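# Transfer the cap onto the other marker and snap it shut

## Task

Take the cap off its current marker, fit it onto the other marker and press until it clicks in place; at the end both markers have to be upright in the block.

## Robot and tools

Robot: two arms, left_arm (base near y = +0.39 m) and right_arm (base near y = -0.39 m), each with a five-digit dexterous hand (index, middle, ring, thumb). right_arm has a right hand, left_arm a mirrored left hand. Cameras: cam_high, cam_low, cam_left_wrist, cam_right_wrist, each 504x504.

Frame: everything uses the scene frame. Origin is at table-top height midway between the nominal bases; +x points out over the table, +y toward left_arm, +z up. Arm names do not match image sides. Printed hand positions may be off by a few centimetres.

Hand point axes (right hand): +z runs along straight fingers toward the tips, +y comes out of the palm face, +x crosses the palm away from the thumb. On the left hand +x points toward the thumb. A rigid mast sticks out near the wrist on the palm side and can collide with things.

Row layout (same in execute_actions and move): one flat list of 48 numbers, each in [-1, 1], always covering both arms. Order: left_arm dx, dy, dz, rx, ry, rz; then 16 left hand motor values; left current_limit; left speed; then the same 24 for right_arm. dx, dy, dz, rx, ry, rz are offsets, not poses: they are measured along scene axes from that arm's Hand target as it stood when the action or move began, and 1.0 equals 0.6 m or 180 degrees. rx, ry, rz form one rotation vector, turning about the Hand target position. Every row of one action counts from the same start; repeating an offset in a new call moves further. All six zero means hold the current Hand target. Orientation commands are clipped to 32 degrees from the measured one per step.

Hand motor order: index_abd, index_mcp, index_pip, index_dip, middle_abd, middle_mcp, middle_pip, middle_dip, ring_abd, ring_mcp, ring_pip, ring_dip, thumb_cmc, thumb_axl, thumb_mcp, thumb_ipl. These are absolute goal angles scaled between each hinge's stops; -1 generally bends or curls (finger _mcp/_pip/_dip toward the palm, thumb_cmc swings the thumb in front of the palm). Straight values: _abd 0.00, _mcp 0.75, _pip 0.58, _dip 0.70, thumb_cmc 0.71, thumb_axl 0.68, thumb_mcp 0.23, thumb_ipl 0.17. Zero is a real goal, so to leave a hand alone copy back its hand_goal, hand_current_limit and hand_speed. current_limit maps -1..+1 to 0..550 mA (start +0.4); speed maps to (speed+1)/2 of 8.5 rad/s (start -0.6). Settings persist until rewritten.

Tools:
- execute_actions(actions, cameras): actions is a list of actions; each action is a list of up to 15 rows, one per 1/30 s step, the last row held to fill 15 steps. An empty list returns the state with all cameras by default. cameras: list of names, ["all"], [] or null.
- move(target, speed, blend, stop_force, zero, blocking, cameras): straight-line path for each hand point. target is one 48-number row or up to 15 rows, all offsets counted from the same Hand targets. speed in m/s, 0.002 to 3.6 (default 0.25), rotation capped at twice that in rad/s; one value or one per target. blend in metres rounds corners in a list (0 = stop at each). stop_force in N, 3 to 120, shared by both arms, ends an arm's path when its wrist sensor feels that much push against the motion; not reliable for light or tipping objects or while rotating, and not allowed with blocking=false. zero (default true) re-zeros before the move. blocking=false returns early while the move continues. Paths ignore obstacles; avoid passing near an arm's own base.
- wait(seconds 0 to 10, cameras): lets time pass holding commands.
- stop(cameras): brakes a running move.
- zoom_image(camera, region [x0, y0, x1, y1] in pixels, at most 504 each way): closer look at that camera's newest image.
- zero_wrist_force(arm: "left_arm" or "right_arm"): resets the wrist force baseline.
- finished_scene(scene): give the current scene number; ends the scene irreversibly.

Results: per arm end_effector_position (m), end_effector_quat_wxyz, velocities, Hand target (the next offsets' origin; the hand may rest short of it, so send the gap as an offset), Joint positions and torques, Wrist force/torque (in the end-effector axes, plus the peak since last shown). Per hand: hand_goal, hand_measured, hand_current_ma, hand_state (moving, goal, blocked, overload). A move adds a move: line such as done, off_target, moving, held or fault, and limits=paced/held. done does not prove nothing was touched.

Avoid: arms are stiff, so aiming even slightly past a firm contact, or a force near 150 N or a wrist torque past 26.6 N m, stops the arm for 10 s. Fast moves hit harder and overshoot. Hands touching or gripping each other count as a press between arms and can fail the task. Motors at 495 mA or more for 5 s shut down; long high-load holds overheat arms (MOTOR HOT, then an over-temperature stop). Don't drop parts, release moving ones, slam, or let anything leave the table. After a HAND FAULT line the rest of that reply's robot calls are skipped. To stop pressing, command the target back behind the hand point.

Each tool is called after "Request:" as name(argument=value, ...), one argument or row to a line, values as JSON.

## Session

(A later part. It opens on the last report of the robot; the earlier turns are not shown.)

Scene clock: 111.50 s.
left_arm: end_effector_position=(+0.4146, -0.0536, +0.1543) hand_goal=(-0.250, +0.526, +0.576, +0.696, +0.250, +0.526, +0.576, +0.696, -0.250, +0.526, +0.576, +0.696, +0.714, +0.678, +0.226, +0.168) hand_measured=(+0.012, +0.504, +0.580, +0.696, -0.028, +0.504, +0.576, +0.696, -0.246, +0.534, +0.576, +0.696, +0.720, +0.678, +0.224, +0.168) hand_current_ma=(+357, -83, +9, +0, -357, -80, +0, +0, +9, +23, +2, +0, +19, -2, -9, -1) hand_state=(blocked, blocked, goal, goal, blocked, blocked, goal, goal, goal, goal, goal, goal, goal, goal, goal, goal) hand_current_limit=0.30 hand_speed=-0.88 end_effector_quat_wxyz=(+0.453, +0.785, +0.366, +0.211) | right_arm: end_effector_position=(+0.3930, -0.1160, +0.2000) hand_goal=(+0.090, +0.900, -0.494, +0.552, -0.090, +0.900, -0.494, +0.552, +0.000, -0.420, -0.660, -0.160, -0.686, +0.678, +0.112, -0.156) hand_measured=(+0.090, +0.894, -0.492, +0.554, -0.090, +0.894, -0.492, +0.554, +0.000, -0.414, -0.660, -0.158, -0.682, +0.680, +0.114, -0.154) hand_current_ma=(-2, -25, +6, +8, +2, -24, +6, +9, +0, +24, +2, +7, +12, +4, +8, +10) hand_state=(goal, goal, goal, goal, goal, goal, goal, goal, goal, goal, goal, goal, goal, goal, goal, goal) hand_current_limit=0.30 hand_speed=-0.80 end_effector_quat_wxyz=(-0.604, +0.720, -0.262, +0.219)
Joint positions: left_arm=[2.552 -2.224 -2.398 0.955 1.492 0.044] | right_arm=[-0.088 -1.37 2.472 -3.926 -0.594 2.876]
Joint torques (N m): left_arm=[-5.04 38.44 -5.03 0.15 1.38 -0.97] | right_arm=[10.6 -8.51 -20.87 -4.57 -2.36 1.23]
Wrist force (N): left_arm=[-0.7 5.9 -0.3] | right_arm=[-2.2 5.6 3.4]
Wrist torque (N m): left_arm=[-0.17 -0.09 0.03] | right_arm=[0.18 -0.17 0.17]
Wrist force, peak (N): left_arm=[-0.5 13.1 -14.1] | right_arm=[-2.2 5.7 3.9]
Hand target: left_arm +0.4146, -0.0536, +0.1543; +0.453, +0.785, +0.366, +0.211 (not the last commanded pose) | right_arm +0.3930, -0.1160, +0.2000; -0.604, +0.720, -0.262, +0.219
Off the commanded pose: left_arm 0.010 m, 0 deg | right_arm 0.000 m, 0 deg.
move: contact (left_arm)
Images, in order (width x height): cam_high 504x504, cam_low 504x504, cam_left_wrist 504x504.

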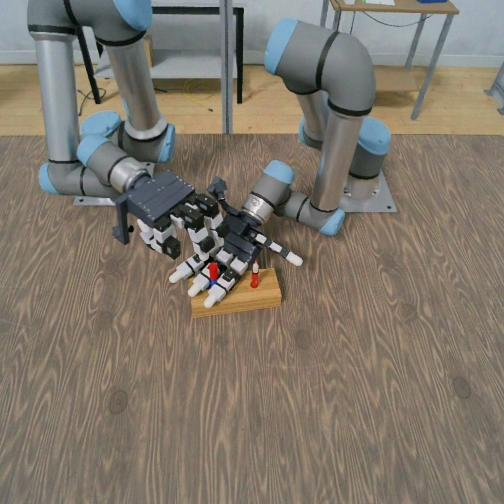

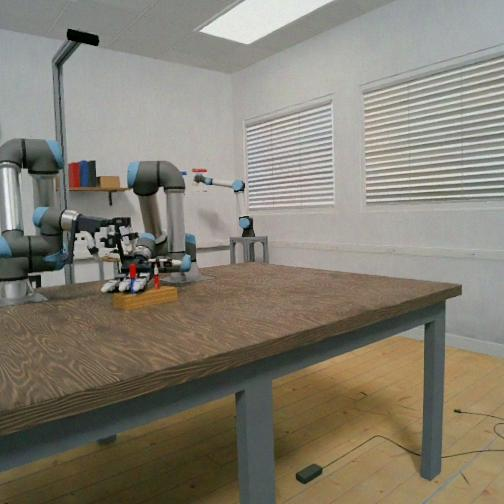

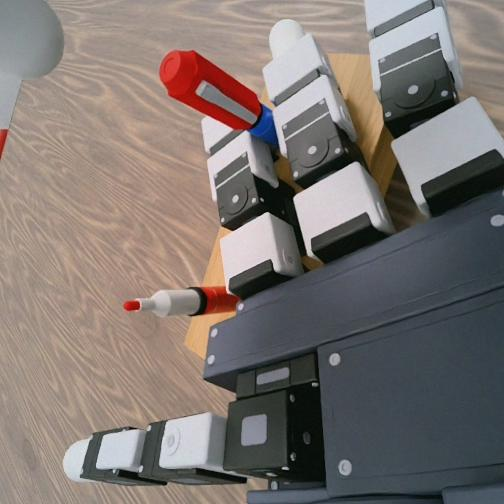

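Request:
move(
  target=[0,0,-0.0043,0,0,0,-0.25,0.525,0.576,0.696,0.25,0.525,0.576,0.696,-0.25,0.525,0.576,0.696,0.714,0.678,0.226,0.168,0.3,-0.88,0,0,-0.04,0,0,0,0.09,0.9,-0.495,0.551,-0.09,0.9,-0.495,0.551,0,-0.42,-0.66,-0.16,-0.686,0.677,0.112,-0.157,0.3,-0.8],
  speed=0.03,
  cameras=["cam_right_wrist","cam_high","cam_low"],
)

Request:
zoom_image(
  camera="cam_right_wrist",
  region=[220, 0, 420, 200],
)

Request:
zoom_image(
  camera="cam_high",
  region=[160, 220, 300, 340],
)

Scene clock: 114.37 s.
left_arm: end_effector_position=(+0.4146, -0.0536, +0.1517) hand_goal=(-0.250, +0.526, +0.576, +0.696, +0.250, +0.526, +0.576, +0.696, -0.250, +0.526, +0.576, +0.696, +0.714, +0.678, +0.226, +0.168) hand_measured=(+0.012, +0.476, +0.580, +0.696, -0.028, +0.478, +0.576, +0.696, -0.246, +0.534, +0.576, +0.696, +0.720, +0.678, +0.224, +0.168) hand_current_ma=(+357, -205, +11, +0, -357, -199, +2, +0, +9, +23, +2, +0, +19, -2, -9, -1) hand_state=(blocked, blocked, goal, goal, blocked, blocked, goal, goal, goal, goal, goal, goal, goal, goal, goal, goal) hand_current_limit=0.30 hand_speed=-0.88 end_effector_quat_wxyz=(+0.453, +0.785, +0.366, +0.211) | right_arm: end_effector_position=(+0.3930, -0.1160, +0.1760) hand_goal=(+0.090, +0.900, -0.494, +0.552, -0.090, +0.900, -0.494, +0.552, +0.000, -0.420, -0.660, -0.160, -0.686, +0.678, +0.112, -0.156) hand_measured=(+0.090, +0.894, -0.492, +0.554, -0.090, +0.894, -0.492, +0.554, +0.000, -0.414, -0.660, -0.158, -0.682, +0.680, +0.114, -0.154) hand_current_ma=(-2, -25, +6, +8, +2, -24, +6, +9, +0, +24, +2, +7, +12, +4, +8, +10) hand_state=(goal, goal, goal, goal, goal, goal, goal, goal, goal, goal, goal, goal, goal, goal, goal, goal) hand_current_limit=0.30 hand_speed=-0.80 end_effector_quat_wxyz=(-0.604, +0.720, -0.262, +0.219)
Joint positions: left_arm=[2.552 -2.233 -2.397 0.963 1.492 0.044] | right_arm=[-0.088 -1.287 2.485 -4.022 -0.594 2.876]
Joint torques (N m): left_arm=[-3.79 8.05 11 -1.17 1.18 -1.02] | right_arm=[7.74 -10.78 0.76 -4.63 -0.97 1.19]
Wrist force (N): left_arm=[-0.8 18.3 -21.4] | right_arm=[-1.9 5.0 4.0]
Wrist torque (N m): left_arm=[1.42 -0.08 -0.01] | right_arm=[0.05 -0.20 0.19]
Wrist force, peak (N): left_arm=[-0.8 18.3 -21.4] | right_arm=[-2.5 5.9 3.6]
Hand target: left_arm +0.4146, -0.0536, +0.1517; +0.453, +0.785, +0.366, +0.211 | right_arm +0.3930, -0.1160, +0.1760; -0.604, +0.720, -0.262, +0.219
Off the commanded pose: left_arm 0.000 m, 0 deg | right_arm 0.000 m, 0 deg.
move: done
Images, in order (width x height): cam_high 504x504, cam_low 504x504, cam_right_wrist 504x504.

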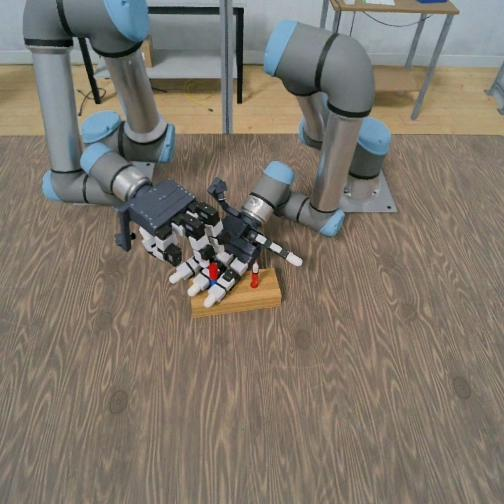

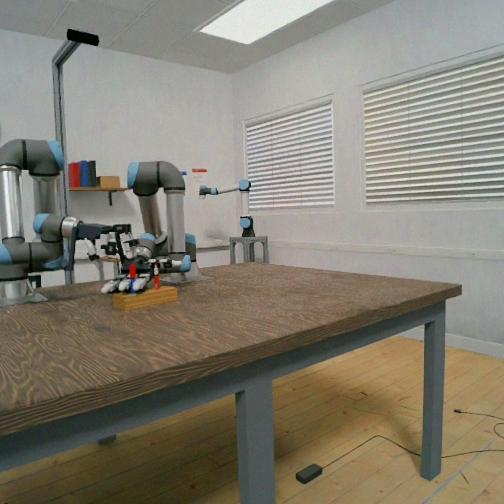

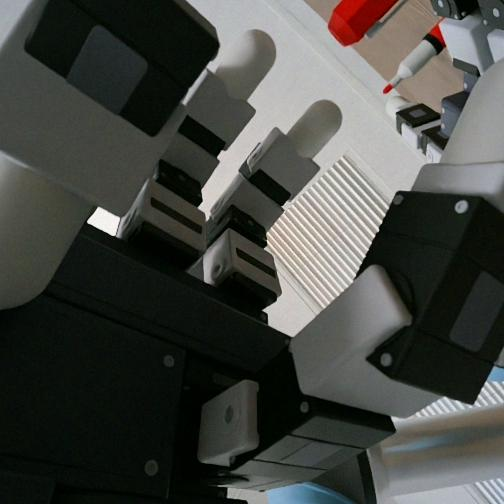

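Scaled by 2.520.

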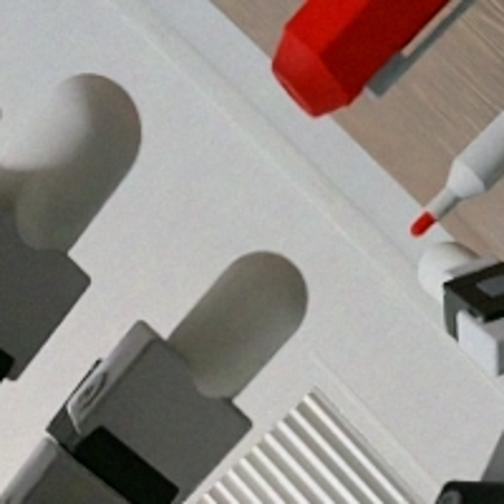

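Scaled by 3.600.

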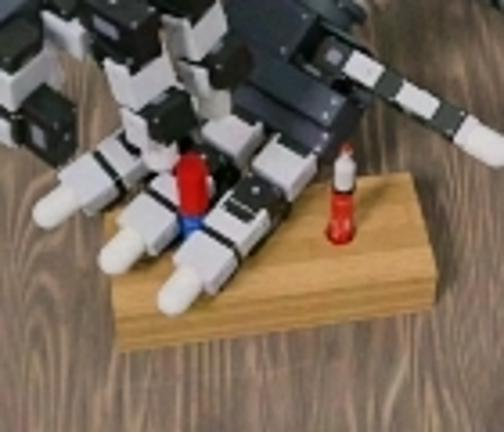

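Request:
move(
  target=[0,0,0,0,0,0,-0.25,0.525,0.576,0.696,0.25,0.525,0.576,0.696,-0.25,0.525,0.576,0.696,0.714,0.678,0.226,0.168,0.3,-0.88,0,0,-0.035,0,0,0,0.09,0.9,-0.495,0.551,-0.09,0.9,-0.495,0.551,0,-0.42,-0.66,-0.16,-0.686,0.677,0.112,-0.157,0.3,-0.8],
  speed=0.04,
  cameras=["cam_right_wrist"],
)

Request:
zoom_image(
  camera="cam_right_wrist",
  region=[220, 0, 420, 200],
)

Scene clock: 116.67 s.
left_arm: end_effector_position=(+0.4146, -0.0536, +0.1517) hand_goal=(-0.250, +0.526, +0.576, +0.696, +0.250, +0.526, +0.576, +0.696, -0.250, +0.526, +0.576, +0.696, +0.714, +0.678, +0.226, +0.168) hand_measured=(+0.012, +0.476, +0.580, +0.696, -0.028, +0.478, +0.576, +0.696, -0.246, +0.534, +0.576, +0.696, +0.720, +0.678, +0.224, +0.168) hand_current_ma=(+357, -205, +11, +0, -357, -199, +2, +0, +9, +23, +2, +0, +19, -2, -9, -1) hand_state=(blocked, blocked, goal, goal, blocked, blocked, goal, goal, goal, goal, goal, goal, goal, goal, goal, goal) hand_current_limit=0.30 hand_speed=-0.88 end_effector_quat_wxyz=(+0.453, +0.785, +0.366, +0.211) | right_arm: end_effector_position=(+0.3929, -0.1160, +0.1550) hand_goal=(+0.090, +0.900, -0.494, +0.552, -0.090, +0.900, -0.494, +0.552, +0.000, -0.420, -0.660, -0.160, -0.686, +0.678, +0.112, -0.156) hand_measured=(+0.090, +0.894, -0.492, +0.554, -0.090, +0.894, -0.492, +0.554, +0.000, -0.414, -0.660, -0.158, -0.682, +0.680, +0.114, -0.154) hand_current_ma=(-2, -25, +6, +8, +2, -24, +6, +9, +0, +24, +2, +7, +12, +4, +8, +10) hand_state=(goal, goal, goal, goal, goal, goal, goal, goal, goal, goal, goal, goal, goal, goal, goal, goal) hand_current_limit=0.30 hand_speed=-0.80 end_effector_quat_wxyz=(-0.604, +0.720, -0.262, +0.219)
Joint positions: left_arm=[2.552 -2.233 -2.397 0.963 1.492 0.044] | right_arm=[-0.088 -1.21 2.491 -4.105 -0.594 2.876]
Joint torques (N m): left_arm=[-3.8 7.83 11.78 -1.39 1.1 -1.02] | right_arm=[-7.01 -10.77 2.87 -4.74 -0.44 1.13]
Wrist force (N): left_arm=[-0.7 18.3 -21.5] | right_arm=[-1.8 5.0 3.8]
Wrist torque (N m): left_arm=[1.44 -0.08 -0.01] | right_arm=[0.05 -0.21 0.20]
Wrist force, peak (N): left_arm=[-0.6 18.6 -21.7] | right_arm=[-2.3 5.5 3.8]
Hand target: left_arm +0.4146, -0.0536, +0.1517; +0.453, +0.785, +0.366, +0.211 | right_arm +0.3930, -0.1160, +0.1550; -0.604, +0.720, -0.262, +0.219
Off the commanded pose: left_arm 0.000 m, 0 deg | right_arm 0.000 m, 0 deg.
move: done
Images, in order (width x height): cam_right_wrist 504x504.

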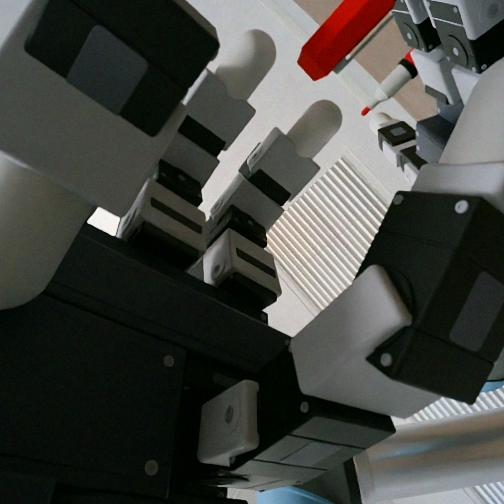

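Scaled by 2.520.

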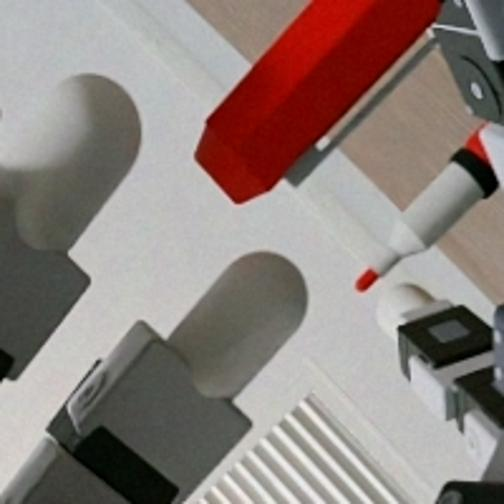

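Request:
move(
  target=[0,0,0,0,0,0,-0.25,0.525,0.576,0.696,0.25,0.525,0.576,0.696,-0.25,0.525,0.576,0.696,0.714,0.678,0.226,0.168,0.3,-0.88,-0.0045,0.0038,-0.04,0,0,0,0.09,0.9,-0.495,0.551,-0.09,0.9,-0.495,0.551,0,-0.42,-0.66,-0.16,-0.686,0.677,0.112,-0.157,0.3,-0.8],
  speed=0.04,
  cameras=["cam_right_wrist","cam_high","cam_low"],
)

Request:
zoom_image(
  camera="cam_right_wrist",
  region=[220, 0, 420, 200],
)

Request:
zoom_image(
  camera="cam_low",
  region=[80, 220, 220, 340],
)

Request:
zoom_image(
  camera="cam_high",
  region=[160, 220, 300, 340],
)

Scene clock: 120.27 s.
left_arm: end_effector_position=(+0.4146, -0.0536, +0.1517) hand_goal=(-0.250, +0.526, +0.576, +0.696, +0.250, +0.526, +0.576, +0.696, -0.250, +0.526, +0.576, +0.696, +0.714, +0.678, +0.226, +0.168) hand_measured=(+0.012, +0.476, +0.580, +0.696, -0.028, +0.478, +0.576, +0.696, -0.246, +0.534, +0.576, +0.696, +0.720, +0.678, +0.224, +0.168) hand_current_ma=(+357, -205, +11, +0, -357, -199, +2, +0, +9, +23, +2, +0, +19, -2, -9, -1) hand_state=(blocked, blocked, goal, goal, blocked, blocked, goal, goal, goal, goal, goal, goal, goal, goal, goal, goal) hand_current_limit=0.30 hand_speed=-0.88 end_effector_quat_wxyz=(+0.453, +0.785, +0.366, +0.211) | right_arm: end_effector_position=(+0.3903, -0.1137, +0.1310) hand_goal=(+0.090, +0.900, -0.494, +0.552, -0.090, +0.900, -0.494, +0.552, +0.000, -0.420, -0.660, -0.160, -0.686, +0.678, +0.112, -0.156) hand_measured=(+0.090, +0.894, -0.492, +0.554, -0.090, +0.894, -0.492, +0.554, +0.000, -0.414, -0.660, -0.158, -0.682, +0.680, +0.114, -0.154) hand_current_ma=(-2, -25, +6, +8, +2, -24, +6, +9, +0, +24, +2, +7, +11, +4, +8, +10) hand_state=(goal, goal, goal, goal, goal, goal, goal, goal, goal, goal, goal, goal, goal, goal, goal, goal) hand_current_limit=0.30 hand_speed=-0.80 end_effector_quat_wxyz=(-0.604, +0.720, -0.262, +0.219)
Joint positions: left_arm=[2.552 -2.233 -2.397 0.963 1.492 0.044] | right_arm=[-0.082 -1.12 2.498 -4.205 -0.6 2.879]
Joint torques (N m): left_arm=[-1.21 6.83 12.46 -1.3 1.17 -0.83] | right_arm=[12.3 -13.77 5.41 -4.5 -2.29 1.33]
Wrist force (N): left_arm=[-0.6 18.6 -21.6] | right_arm=[-2.1 5.2 3.4]
Wrist torque (N m): left_arm=[1.47 -0.09 0.00] | right_arm=[0.08 -0.14 0.22]
Wrist force, peak (N): left_arm=[-0.8 18.6 -21.7] | right_arm=[-2.3 5.3 3.8]
Hand target: left_arm +0.4146, -0.0536, +0.1517; +0.453, +0.785, +0.366, +0.211 | right_arm +0.3903, -0.1137, +0.1310; -0.604, +0.720, -0.262, +0.219
Off the commanded pose: left_arm 0.000 m, 0 deg | right_arm 0.000 m, 0 deg.
move: done
Images, in order (width x height): cam_high 504x504, cam_low 504x504, cam_right_wrist 504x504.

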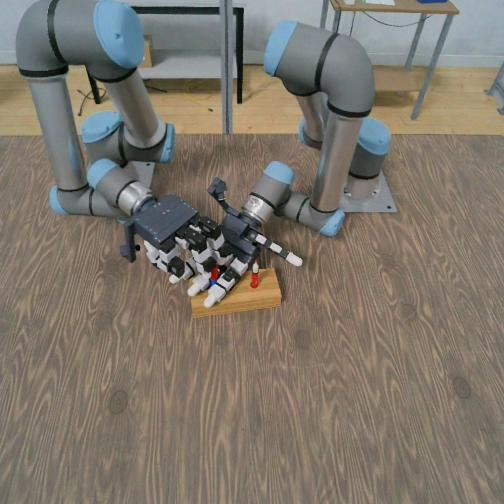

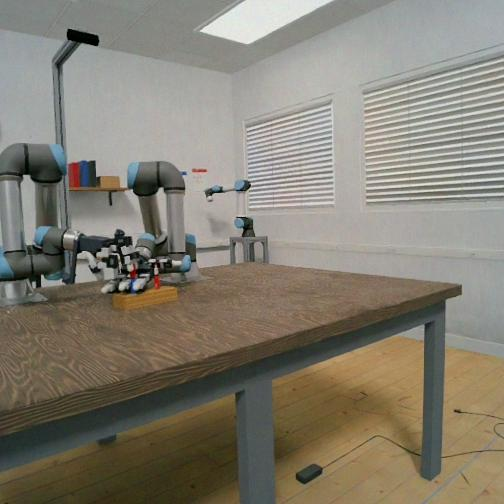

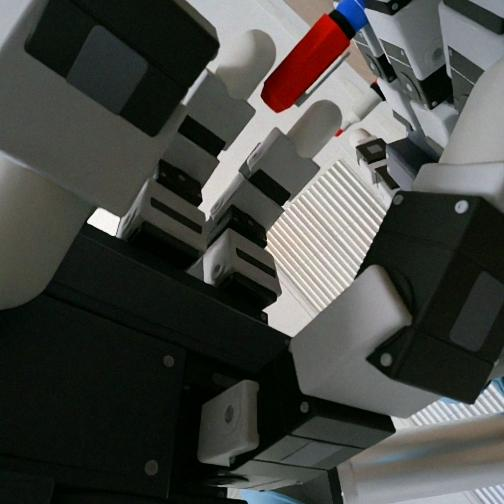

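Scaled by 2.520.

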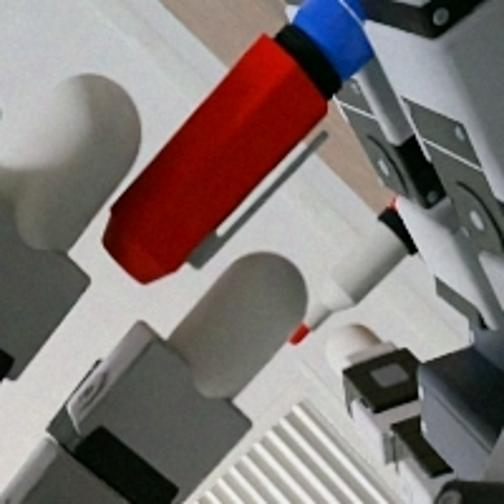

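Scaled by 3.600.

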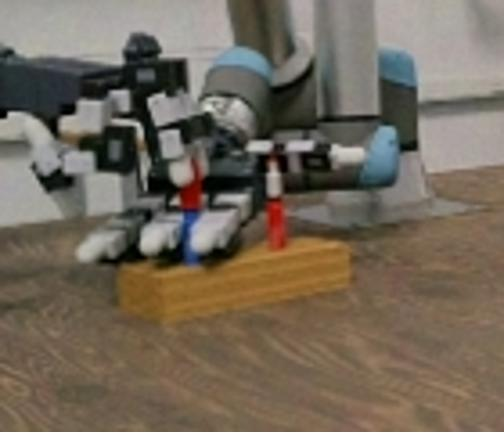

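Scaled by 3.600.

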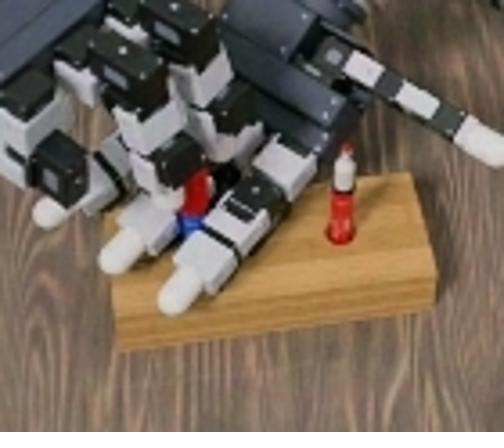

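Request:
move(
  target=[0,0,0,0,0,0,-0.25,0.525,0.576,0.696,0.25,0.525,0.576,0.696,-0.25,0.525,0.576,0.696,0.714,0.678,0.226,0.168,0.3,-0.88,-0.0019,0.0016,0,0,0,0,0.09,0.9,-0.495,0.551,-0.09,0.9,-0.495,0.551,0,-0.42,-0.66,-0.16,-0.686,0.677,0.112,-0.157,0.3,-0.8],
  speed=0.02,
)

Request:
execute_actions(
  actions=[
    [[0,0,0,0,0,0,-0.25,0.525,0.576,0.696,0.25,0.525,0.576,0.696,-0.25,0.525,0.576,0.696,0.714,0.678,0.226,0.168,0.3,-0.88,0,0,0,0,0,0,-0.3,0.9,-0.495,0.551,0.3,0.9,-0.495,0.551,0,-0.42,-0.66,-0.16,-0.686,0.677,0.112,-0.157,0.0,-0.93]],
  ],
  cameras=["cam_right_wrist"],
)

Request:
zoom_image(
  camera="cam_right_wrist",
  region=[220, 0, 420, 200],
)

Scene clock: 122.27 s.
left_arm: end_effector_position=(+0.4146, -0.0536, +0.1517) hand_goal=(-0.250, +0.526, +0.576, +0.696, +0.250, +0.526, +0.576, +0.696, -0.250, +0.526, +0.576, +0.696, +0.714, +0.678, +0.226, +0.168) hand_measured=(+0.012, +0.476, +0.580, +0.696, -0.028, +0.478, +0.576, +0.696, -0.246, +0.534, +0.576, +0.696, +0.720, +0.678, +0.224, +0.168) hand_current_ma=(+357, -205, +11, +0, -357, -199, +2, +0, +9, +23, +2, +0, +19, -2, -9, -1) hand_state=(blocked, blocked, goal, goal, blocked, blocked, goal, goal, goal, goal, goal, goal, goal, goal, goal, goal) hand_current_limit=0.30 hand_speed=-0.88 end_effector_quat_wxyz=(+0.453, +0.785, +0.366, +0.211) | right_arm: end_effector_position=(+0.3891, -0.1128, +0.1310) hand_goal=(+0.090, +0.900, -0.494, +0.552, -0.090, +0.900, -0.494, +0.552, +0.000, -0.420, -0.660, -0.160, -0.686, +0.678, +0.112, -0.156) hand_measured=(+0.090, +0.894, -0.492, +0.554, -0.090, +0.894, -0.492, +0.554, +0.000, -0.414, -0.660, -0.158, -0.682, +0.680, +0.114, -0.154) hand_current_ma=(-2, -25, +6, +8, +2, -24, +6, +9, +0, +24, +2, +7, +11, +4, +8, +10) hand_state=(goal, goal, goal, goal, goal, goal, goal, goal, goal, goal, goal, goal, goal, goal, goal, goal) hand_current_limit=0.30 hand_speed=-0.80 end_effector_quat_wxyz=(-0.604, +0.720, -0.262, +0.219)
Joint positions: left_arm=[2.552 -2.233 -2.397 0.963 1.492 0.044] | right_arm=[-0.079 -1.12 2.5 -4.208 -0.603 2.881]
Joint torques (N m): left_arm=[-1.08 7.51 12.1 -1.13 1.13 -1.09] | right_arm=[12.33 -32.18 4.23 -4.66 -2.46 0.96]
Wrist force (N): left_arm=[-0.9 18.3 -21.7] | right_arm=[-2.2 4.7 3.3]
Wrist torque (N m): left_arm=[1.46 -0.05 -0.02] | right_arm=[0.04 -0.10 0.19]
Wrist force, peak (N): left_arm=[-0.8 18.4 -21.9] | right_arm=[-2.2 5.5 3.4]
Hand target: left_arm +0.4146, -0.0536, +0.1517; +0.453, +0.785, +0.366, +0.211 | right_arm +0.3891, -0.1128, +0.1310; -0.604, +0.720, -0.262, +0.219
Off the commanded pose: left_arm 0.000 m, 0 deg | right_arm 0.000 m, 0 deg.
move: done

Scene clock: 123.43 s.
left_arm: end_effector_position=(+0.4146, -0.0536, +0.1517) hand_goal=(-0.250, +0.526, +0.576, +0.696, +0.250, +0.526, +0.576, +0.696, -0.250, +0.526, +0.576, +0.696, +0.714, +0.678, +0.226, +0.168) hand_measured=(+0.012, +0.476, +0.580, +0.696, -0.028, +0.478, +0.578, +0.696, -0.246, +0.534, +0.576, +0.696, +0.720, +0.678, +0.224, +0.168) hand_current_ma=(+357, -206, +11, +0, -357, -199, +4, +0, +9, +23, +2, +0, +19, -2, -9, -1) hand_state=(blocked, blocked, goal, goal, blocked, blocked, goal, goal, goal, goal, goal, goal, goal, goal, goal, goal) hand_current_limit=0.30 hand_speed=-0.88 end_effector_quat_wxyz=(+0.453, +0.785, +0.366, +0.211) | right_arm: end_effector_position=(+0.3891, -0.1128, +0.1310) hand_goal=(-0.300, +0.900, -0.494, +0.552, +0.300, +0.900, -0.494, +0.552, +0.000, -0.420, -0.660, -0.160, -0.686, +0.678, +0.112, -0.156) hand_measured=(-0.108, +0.894, -0.496, +0.552, +0.050, +0.898, -0.488, +0.554, +0.000, -0.414, -0.660, -0.158, -0.682, +0.680, +0.114, -0.154) hand_current_ma=(+275, -20, -7, +2, -275, -10, +21, +9, +0, +24, +2, +7, +11, +4, +8, +10) hand_state=(blocked, goal, goal, goal, blocked, goal, goal, goal, goal, goal, goal, goal, goal, goal, goal, goal) hand_current_limit=0.00 hand_speed=-0.93 end_effector_quat_wxyz=(-0.604, +0.720, -0.262, +0.219)
Joint positions: left_arm=[2.552 -2.233 -2.397 0.963 1.492 0.044] | right_arm=[-0.079 -1.12 2.5 -4.208 -0.603 2.881]
Joint torques (N m): left_arm=[-0.66 8.07 12.34 -1.24 1.01 -0.98] | right_arm=[11.3 -31.8 5.5 -4.61 -0.32 1.23]
Wrist force (N): left_arm=[-1.4 17.4 -23.4] | right_arm=[-1.6 5.3 5.1]
Wrist torque (N m): left_arm=[1.55 -0.14 0.04] | right_arm=[0.04 -0.04 0.23]
Wrist force, peak (N): left_arm=[-0.8 16.1 -25.3] | right_arm=[-1.6 5.3 5.1]
Hand target: left_arm +0.4146, -0.0536, +0.1517; +0.453, +0.785, +0.366, +0.211 | right_arm +0.3891, -0.1128, +0.1310; -0.604, +0.720, -0.262, +0.219
Off the commanded pose: left_arm 0.000 m, 0 deg | right_arm 0.000 m, 0 deg.
Images, in order (width x height): cam_right_wrist 504x504.

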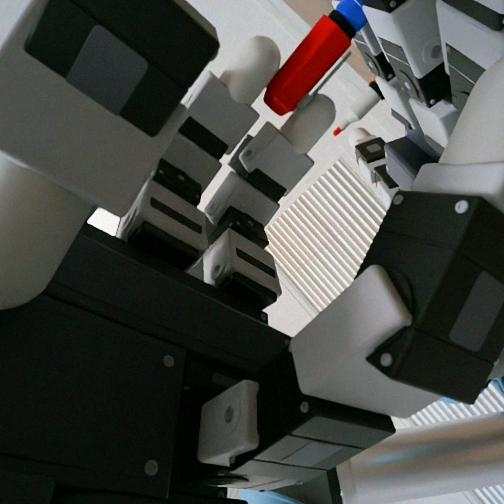

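Scaled by 2.520.

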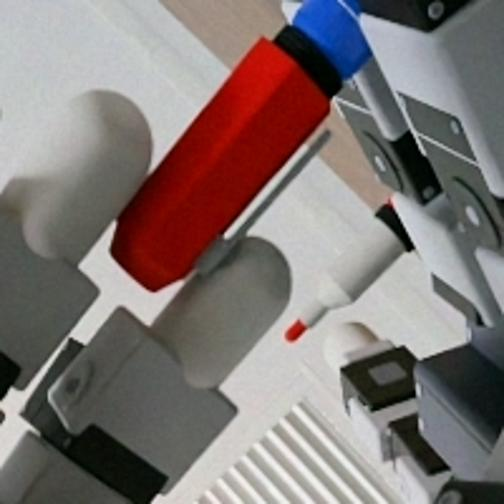

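Request:
execute_actions(
  actions=[
    [[0,0,0,0,0,0,-0.25,0.525,0.576,0.696,0.25,0.525,0.576,0.696,-0.25,0.525,0.576,0.696,0.714,0.678,0.226,0.168,0.3,-0.88,0,0,0,0,0,0,-0.4,0.9,-0.495,0.551,0.4,0.9,-0.495,0.551,0,-0.42,-0.66,-0.16,-0.686,0.677,0.112,-0.157,0.7,-0.9]],
  ],
)

Request:
move(
  target=[0,0,0,0,0,0,-0.25,0.525,0.576,0.696,0.25,0.525,0.576,0.696,-0.25,0.525,0.576,0.696,0.714,0.678,0.226,0.168,0.3,-0.88,0,0,0.03,0,0,0,-0.4,0.9,-0.495,0.551,0.4,0.9,-0.495,0.551,0,-0.42,-0.66,-0.16,-0.686,0.677,0.112,-0.157,0.7,-0.9],
  speed=0.01,
  stop_force=13,
  cameras=["cam_right_wrist"],
)

Request:
zoom_image(
  camera="cam_right_wrist",
  region=[220, 0, 420, 200],
)

Scene clock: 126.00 s.
left_arm: end_effector_position=(+0.4146, -0.0536, +0.1517) hand_goal=(-0.250, +0.526, +0.576, +0.696, +0.250, +0.526, +0.576, +0.696, -0.250, +0.526, +0.576, +0.696, +0.714, +0.678, +0.226, +0.168) hand_measured=(+0.002, +0.476, +0.578, +0.696, -0.036, +0.478, +0.578, +0.696, -0.246, +0.534, +0.576, +0.696, +0.720, +0.678, +0.224, +0.168) hand_current_ma=(+357, -206, +7, +0, -357, -199, +5, +0, +9, +23, +2, +0, +19, -2, -9, -1) hand_state=(blocked, blocked, goal, goal, blocked, blocked, goal, goal, goal, goal, goal, goal, goal, goal, goal, goal) hand_current_limit=0.30 hand_speed=-0.88 end_effector_quat_wxyz=(+0.453, +0.785, +0.366, +0.211) | right_arm: end_effector_position=(+0.3891, -0.1128, +0.1310) hand_goal=(-0.400, +0.900, -0.494, +0.552, +0.400, +0.900, -0.494, +0.552, +0.000, -0.420, -0.660, -0.160, -0.686, +0.678, +0.112, -0.156) hand_measured=(-0.216, +0.904, -0.528, +0.538, +0.052, +0.896, -0.476, +0.562, +0.000, -0.414, -0.660, -0.158, -0.682, +0.680, +0.114, -0.154) hand_current_ma=(+468, +14, -142, -50, -467, -17, +71, +38, +0, +24, +2, +7, +11, +4, +8, +10) hand_state=(blocked, goal, blocked, goal, blocked, goal, goal, goal, goal, goal, goal, goal, goal, goal, goal, goal) hand_current_limit=0.70 hand_speed=-0.90 end_effector_quat_wxyz=(-0.604, +0.720, -0.262, +0.219)
Joint positions: left_arm=[2.552 -2.233 -2.397 0.963 1.492 0.044] | right_arm=[-0.079 -1.12 2.5 -4.208 -0.603 2.881]
Joint torques (N m): left_arm=[0.51 9.77 11.97 -1.36 0.87 -0.85] | right_arm=[5.64 -30.88 2.48 -4.51 2.72 0.17]
Wrist force (N): left_arm=[-1.9 18.5 -21.3] | right_arm=[-3.1 5.5 5.8]
Wrist torque (N m): left_arm=[1.42 -0.10 0.04] | right_arm=[-0.02 -0.16 0.25]
Wrist force, peak (N): left_arm=[-1.5 17.3 -23.6] | right_arm=[-2.9 5.8 6.1]
Hand target: left_arm +0.4146, -0.0536, +0.1517; +0.453, +0.785, +0.366, +0.211 | right_arm +0.3891, -0.1128, +0.1310; -0.604, +0.720, -0.262, +0.219
Off the commanded pose: left_arm 0.000 m, 0 deg | right_arm 0.000 m, 0 deg.

Scene clock: 128.67 s.
left_arm: end_effector_position=(+0.4146, -0.0536, +0.1517) hand_goal=(-0.250, +0.526, +0.576, +0.696, +0.250, +0.526, +0.576, +0.696, -0.250, +0.526, +0.576, +0.696, +0.714, +0.678, +0.226, +0.168) hand_measured=(-0.030, +0.476, +0.576, +0.696, -0.062, +0.476, +0.572, +0.696, -0.246, +0.534, +0.576, +0.696, +0.720, +0.678, +0.224, +0.168) hand_current_ma=(+357, -211, -1, +0, -357, -208, -11, +0, +9, +23, +2, +0, +19, -2, -9, -1) hand_state=(blocked, blocked, goal, goal, blocked, blocked, goal, goal, goal, goal, goal, goal, goal, goal, goal, goal) hand_current_limit=0.30 hand_speed=-0.88 end_effector_quat_wxyz=(+0.453, +0.785, +0.366, +0.211) | right_arm: end_effector_position=(+0.3891, -0.1127, +0.1490) hand_goal=(-0.400, +0.900, -0.494, +0.552, +0.400, +0.900, -0.494, +0.552, +0.000, -0.420, -0.660, -0.160, -0.686, +0.678, +0.112, -0.156) hand_measured=(-0.342, +0.874, -0.550, +0.530, +0.066, +0.888, -0.458, +0.572, +0.000, -0.414, -0.660, -0.158, -0.682, +0.680, +0.114, -0.154) hand_current_ma=(+218, -112, -238, -87, -467, -52, +151, +82, +0, +24, +2, +7, +11, +4, +8, +10) hand_state=(blocked, blocked, blocked, blocked, blocked, goal, blocked, blocked, goal, goal, goal, goal, goal, goal, goal, goal) hand_current_limit=0.70 hand_speed=-0.90 end_effector_quat_wxyz=(-0.604, +0.720, -0.262, +0.219)
Joint positions: left_arm=[2.552 -2.233 -2.397 0.963 1.492 0.044] | right_arm=[-0.079 -1.189 2.499 -4.138 -0.603 2.881]
Joint torques (N m): left_arm=[2.5 11.34 5.6 -1.31 0.86 -0.83] | right_arm=[-5.43 -33.94 -18.61 -0.2 2.19 -1.05]
Wrist force (N): left_arm=[-3.8 14.6 -16.2] | right_arm=[-1.7 9.8 7.1]
Wrist torque (N m): left_arm=[0.88 -0.14 -0.01] | right_arm=[-0.23 -0.14 0.23]
Wrist force, peak (N): left_arm=[-1.9 18.5 -21.7] | right_arm=[-1.5 10.3 7.2]
Hand target: left_arm +0.4146, -0.0536, +0.1517; +0.453, +0.785, +0.366, +0.211 | right_arm +0.3891, -0.1128, +0.1490; -0.604, +0.720, -0.262, +0.219
Off the commanded pose: left_arm 0.000 m, 0 deg | right_arm 0.000 m, 0 deg.
move: done
Images, in order (width x height): cam_right_wrist 504x504.

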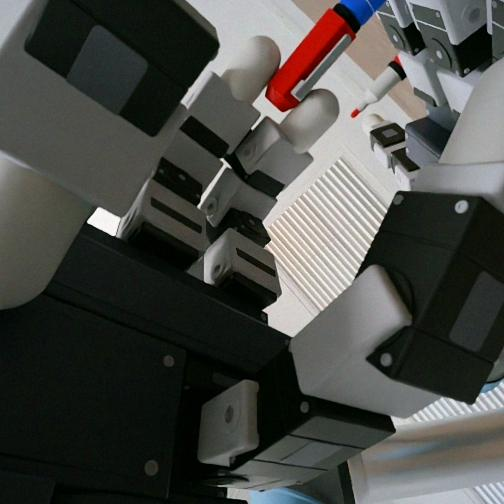

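Scaled by 2.520.

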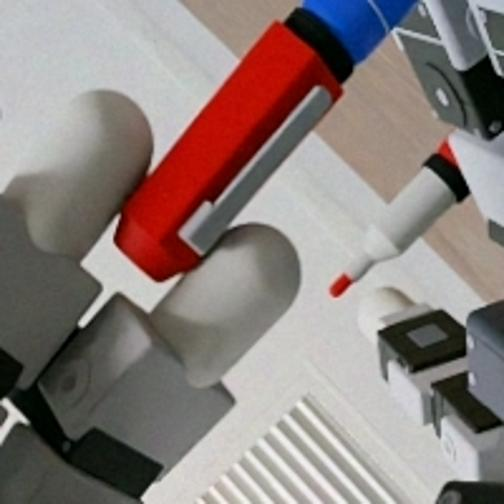

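Request:
wait(
  seconds=0,
  cameras=["cam_low","cam_left_wrist","cam_high"],
)

Request:
zoom_image(
  camera="cam_low",
  region=[90, 230, 190, 320],
)

Request:
zoom_image(
  camera="cam_left_wrist",
  region=[130, 20, 330, 220],
)

Request:
zoom_image(
  camera="cam_high",
  region=[170, 230, 290, 330],
)

Scene clock: 129.57 s.
left_arm: end_effector_position=(+0.4146, -0.0536, +0.1517) hand_goal=(-0.250, +0.526, +0.576, +0.696, +0.250, +0.526, +0.576, +0.696, -0.250, +0.526, +0.576, +0.696, +0.714, +0.678, +0.226, +0.168) hand_measured=(-0.030, +0.476, +0.576, +0.696, -0.062, +0.476, +0.572, +0.696, -0.246, +0.534, +0.576, +0.696, +0.720, +0.678, +0.224, +0.168) hand_current_ma=(+357, -211, -1, +0, -357, -208, -11, +0, +9, +23, +2, +0, +19, -2, -9, -1) hand_state=(blocked, blocked, goal, goal, blocked, blocked, goal, goal, goal, goal, goal, goal, goal, goal, goal, goal) hand_current_limit=0.30 hand_speed=-0.88 end_effector_quat_wxyz=(+0.453, +0.785, +0.366, +0.211) | right_arm: end_effector_position=(+0.3891, -0.1127, +0.1490) hand_goal=(-0.400, +0.900, -0.494, +0.552, +0.400, +0.900, -0.494, +0.552, +0.000, -0.420, -0.660, -0.160, -0.686, +0.678, +0.112, -0.156) hand_measured=(-0.342, +0.874, -0.550, +0.530, +0.066, +0.888, -0.458, +0.572, +0.000, -0.414, -0.660, -0.158, -0.682, +0.680, +0.114, -0.154) hand_current_ma=(+218, -112, -238, -87, -467, -52, +151, +82, +0, +24, +2, +7, +11, +4, +8, +10) hand_state=(blocked, blocked, blocked, blocked, blocked, goal, blocked, blocked, goal, goal, goal, goal, goal, goal, goal, goal) hand_current_limit=0.70 hand_speed=-0.90 end_effector_quat_wxyz=(-0.604, +0.720, -0.262, +0.219)
Joint positions: left_arm=[2.552 -2.233 -2.397 0.963 1.492 0.044] | right_arm=[-0.079 -1.189 2.499 -4.138 -0.603 2.881]
Joint torques (N m): left_arm=[2.36 12.47 3.33 -1.17 0.77 -0.8] | right_arm=[-7.62 -32.85 -19.13 -0.4 0.98 -1.11]
Wrist force (N): left_arm=[-3.8 14.5 -16.0] | right_arm=[-1.4 10.6 7.1]
Wrist torque (N m): left_arm=[0.86 -0.15 0.00] | right_arm=[-0.15 -0.17 0.27]
Wrist force, peak (N): left_arm=[-3.7 14.9 -16.1] | right_arm=[-1.4 10.6 7.1]
Hand target: left_arm +0.4146, -0.0536, +0.1517; +0.453, +0.785, +0.366, +0.211 | right_arm +0.3891, -0.1128, +0.1490; -0.604, +0.720, -0.262, +0.219
Off the commanded pose: left_arm 0.000 m, 0 deg | right_arm 0.000 m, 0 deg.
Images, in order (width x height): cam_high 504x504, cam_low 504x504, cam_left_wrist 504x504.

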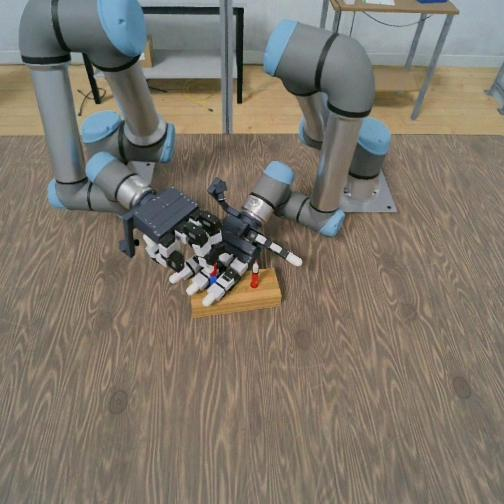

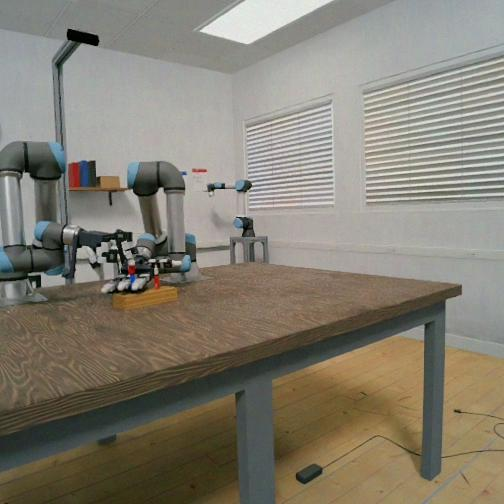

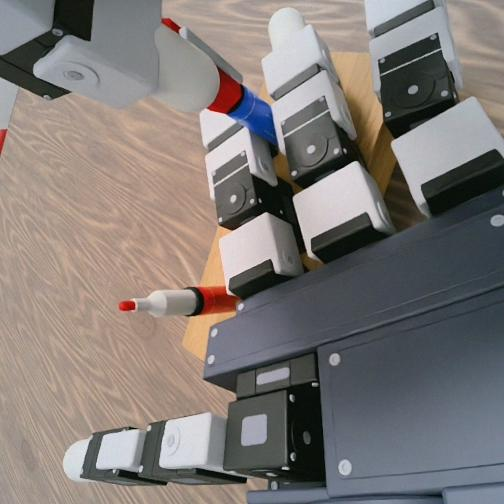

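Scaled by 5.040.

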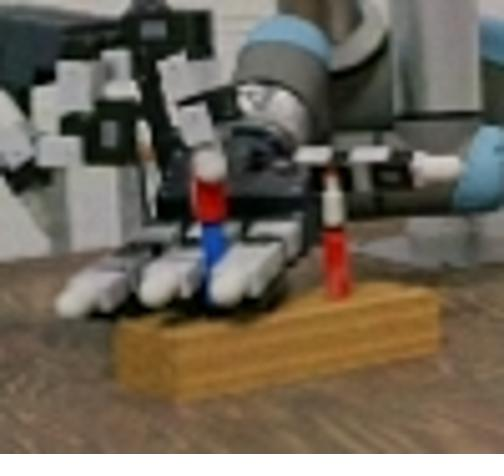

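Scaled by 2.520.

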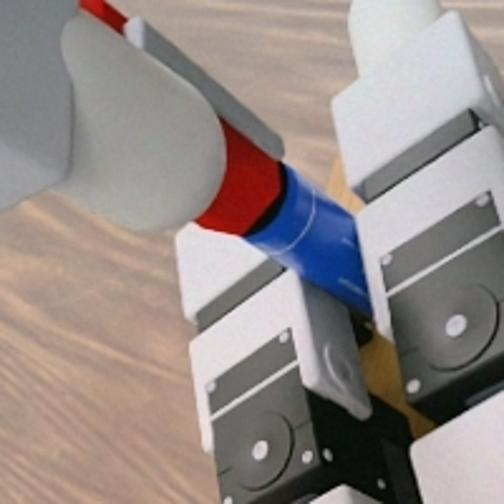

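Scaled by 4.200.

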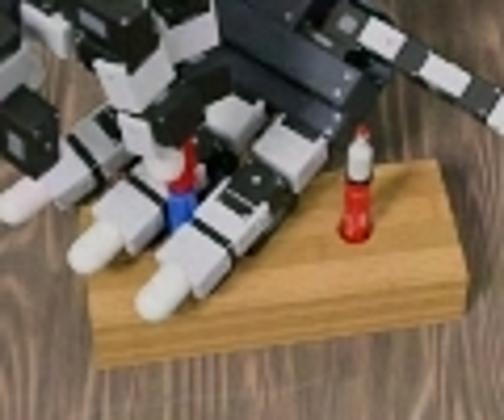

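Request:
execute_actions(
  actions=[
    [[0,0,0,0,0,0,0.08,0.525,0.576,0.696,-0.08,0.525,0.576,0.696,-0.25,0.525,0.576,0.696,0.714,0.678,0.226,0.168,0.3,-0.9,0,0,0,0,0,0,-0.4,0.9,-0.495,0.551,0.4,0.9,-0.495,0.551,0,-0.42,-0.66,-0.16,-0.686,0.677,0.112,-0.157,0.7,-0.9]],
  ],
)

Request:
move(
  target=[0,0,0,0,0,0,0.08,0.525,0.576,0.696,-0.08,0.525,0.576,0.696,-0.25,0.525,0.576,0.696,0.714,0.678,0.226,0.168,0.3,-0.9,0,0,-0.03,0,0,0,-0.4,0.9,-0.495,0.551,0.4,0.9,-0.495,0.551,0,-0.42,-0.66,-0.16,-0.686,0.677,0.112,-0.157,0.7,-0.9],
  speed=0.015,
  stop_force=7,
  cameras=["cam_right_wrist","cam_high","cam_low"],
)

Request:
zoom_image(
  camera="cam_right_wrist",
  region=[220, 0, 420, 200],
)

Request:
zoom_image(
  camera="cam_low",
  region=[90, 230, 190, 320],
)

Scene clock: 132.80 s.
left_arm: end_effector_position=(+0.4146, -0.0536, +0.1517) hand_goal=(+0.080, +0.526, +0.576, +0.696, -0.080, +0.526, +0.576, +0.696, -0.250, +0.526, +0.576, +0.696, +0.714, +0.678, +0.226, +0.168) hand_measured=(+0.076, +0.476, +0.576, +0.696, -0.088, +0.476, +0.574, +0.696, -0.246, +0.534, +0.576, +0.696, +0.720, +0.678, +0.224, +0.168) hand_current_ma=(-8, -211, -1, +0, -18, -208, -2, +0, +9, +23, +2, +0, +19, -2, -9, -1) hand_state=(goal, blocked, goal, goal, goal, blocked, goal, goal, goal, goal, goal, goal, goal, goal, goal, goal) hand_current_limit=0.30 hand_speed=-0.90 end_effector_quat_wxyz=(+0.453, +0.785, +0.366, +0.211) | right_arm: end_effector_position=(+0.3891, -0.1128, +0.1490) hand_goal=(-0.400, +0.900, -0.494, +0.552, +0.400, +0.900, -0.494, +0.552, +0.000, -0.420, -0.660, -0.160, -0.686, +0.678, +0.112, -0.156) hand_measured=(-0.342, +0.874, -0.550, +0.530, +0.070, +0.888, -0.458, +0.572, +0.000, -0.414, -0.660, -0.158, -0.682, +0.680, +0.114, -0.154) hand_current_ma=(+218, -114, -242, -89, -467, -51, +151, +82, +0, +24, +2, +7, +11, +4, +8, +10) hand_state=(blocked, blocked, blocked, blocked, blocked, goal, blocked, blocked, goal, goal, goal, goal, goal, goal, goal, goal) hand_current_limit=0.70 hand_speed=-0.90 end_effector_quat_wxyz=(-0.604, +0.720, -0.262, +0.219)
Joint positions: left_arm=[2.552 -2.233 -2.397 0.963 1.492 0.044] | right_arm=[-0.079 -1.189 2.499 -4.138 -0.603 2.881]
Joint torques (N m): left_arm=[2.41 13.24 1.39 -1.21 0.7 -0.72] | right_arm=[-8.4 -27.99 -17.83 -0.26 -1.69 -0.97]
Wrist force (N): left_arm=[-1.0 15.8 -13.6] | right_arm=[-2.0 5.5 4.3]
Wrist torque (N m): left_arm=[0.76 -0.05 0.03] | right_arm=[0.00 -0.24 0.24]
Wrist force, peak (N): left_arm=[-3.8 14.9 -16.1] | right_arm=[-1.6 10.5 7.2]
Hand target: left_arm +0.4146, -0.0536, +0.1517; +0.453, +0.785, +0.366, +0.211 | right_arm +0.3891, -0.1128, +0.1490; -0.604, +0.720, -0.262, +0.219
Off the commanded pose: left_arm 0.000 m, 0 deg | right_arm 0.000 m, 0 deg.

Scene clock: 134.90 s.
left_arm: end_effector_position=(+0.4146, -0.0536, +0.1517) hand_goal=(+0.080, +0.526, +0.576, +0.696, -0.080, +0.526, +0.576, +0.696, -0.250, +0.526, +0.576, +0.696, +0.714, +0.678, +0.226, +0.168) hand_measured=(+0.076, +0.476, +0.576, +0.696, -0.084, +0.476, +0.576, +0.696, -0.246, +0.534, +0.576, +0.696, +0.720, +0.678, +0.224, +0.168) hand_current_ma=(-8, -211, -1, +0, -10, -208, +1, +0, +9, +23, +2, +0, +19, -2, -9, -1) hand_state=(goal, blocked, goal, goal, goal, blocked, goal, goal, goal, goal, goal, goal, goal, goal, goal, goal) hand_current_limit=0.30 hand_speed=-0.90 end_effector_quat_wxyz=(+0.453, +0.785, +0.366, +0.211) | right_arm: end_effector_position=(+0.3891, -0.1128, +0.1310) hand_goal=(-0.400, +0.900, -0.494, +0.552, +0.400, +0.900, -0.494, +0.552, +0.000, -0.420, -0.660, -0.160, -0.686, +0.678, +0.112, -0.156) hand_measured=(-0.342, +0.892, -0.556, +0.528, +0.074, +0.902, -0.458, +0.572, +0.000, -0.414, -0.660, -0.158, -0.682, +0.680, +0.114, -0.154) hand_current_ma=(+218, -34, -266, -94, -467, +5, +151, +82, +0, +24, +2, +7, +11, +4, +8, +10) hand_state=(blocked, goal, blocked, blocked, blocked, goal, blocked, blocked, goal, goal, goal, goal, goal, goal, goal, goal) hand_current_limit=0.70 hand_speed=-0.90 end_effector_quat_wxyz=(-0.604, +0.720, -0.262, +0.219)
Joint positions: left_arm=[2.552 -2.233 -2.397 0.963 1.492 0.044] | right_arm=[-0.079 -1.12 2.5 -4.208 -0.603 2.881]
Joint torques (N m): left_arm=[2.83 15.47 1.27 -1.45 0.64 -0.67] | right_arm=[-2.09 -12.23 -12.69 -4.42 -0.74 0.98]
Wrist force (N): left_arm=[-0.6 15.8 -13.5] | right_arm=[-2.9 2.3 2.4]
Wrist torque (N m): left_arm=[0.75 0.00 0.01] | right_arm=[0.17 -0.18 0.25]
Wrist force, peak (N): left_arm=[-0.9 16.1 -13.6] | right_arm=[-2.2 6.1 4.1]
Hand target: left_arm +0.4146, -0.0536, +0.1517; +0.453, +0.785, +0.366, +0.211 | right_arm +0.3891, -0.1128, +0.1310; -0.604, +0.720, -0.262, +0.219
Off the commanded pose: left_arm 0.000 m, 0 deg | right_arm 0.000 m, 0 deg.
move: done
Images, in order (width x height): cam_high 504x504, cam_low 504x504, cam_right_wrist 504x504.

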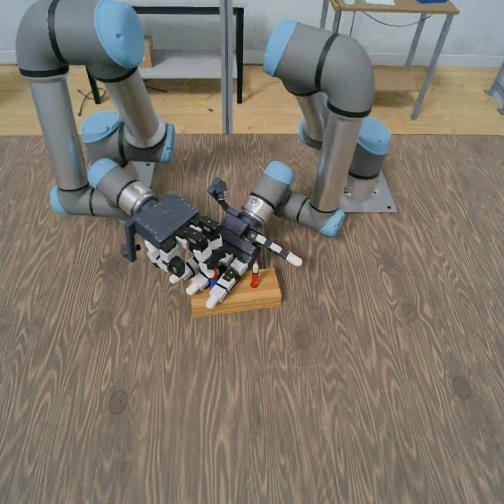

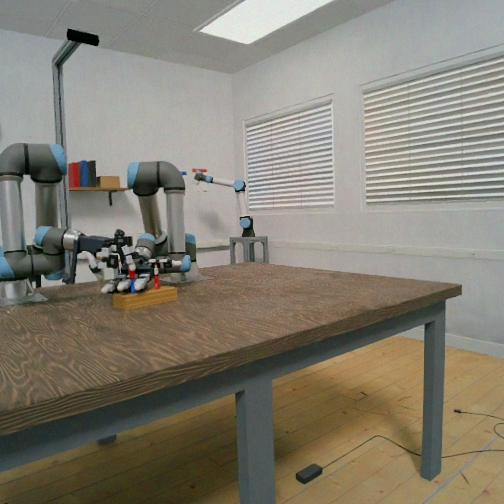

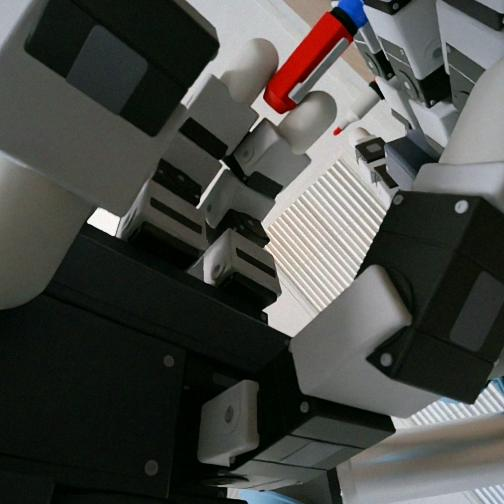

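Scaled by 2.520.

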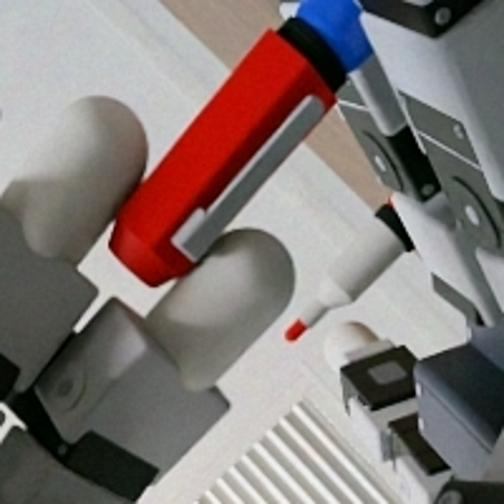

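Scaled by 5.040.

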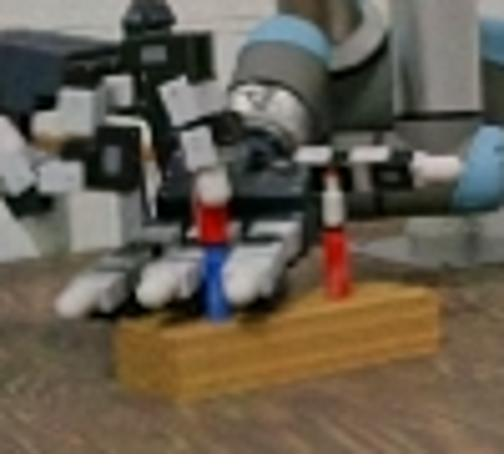

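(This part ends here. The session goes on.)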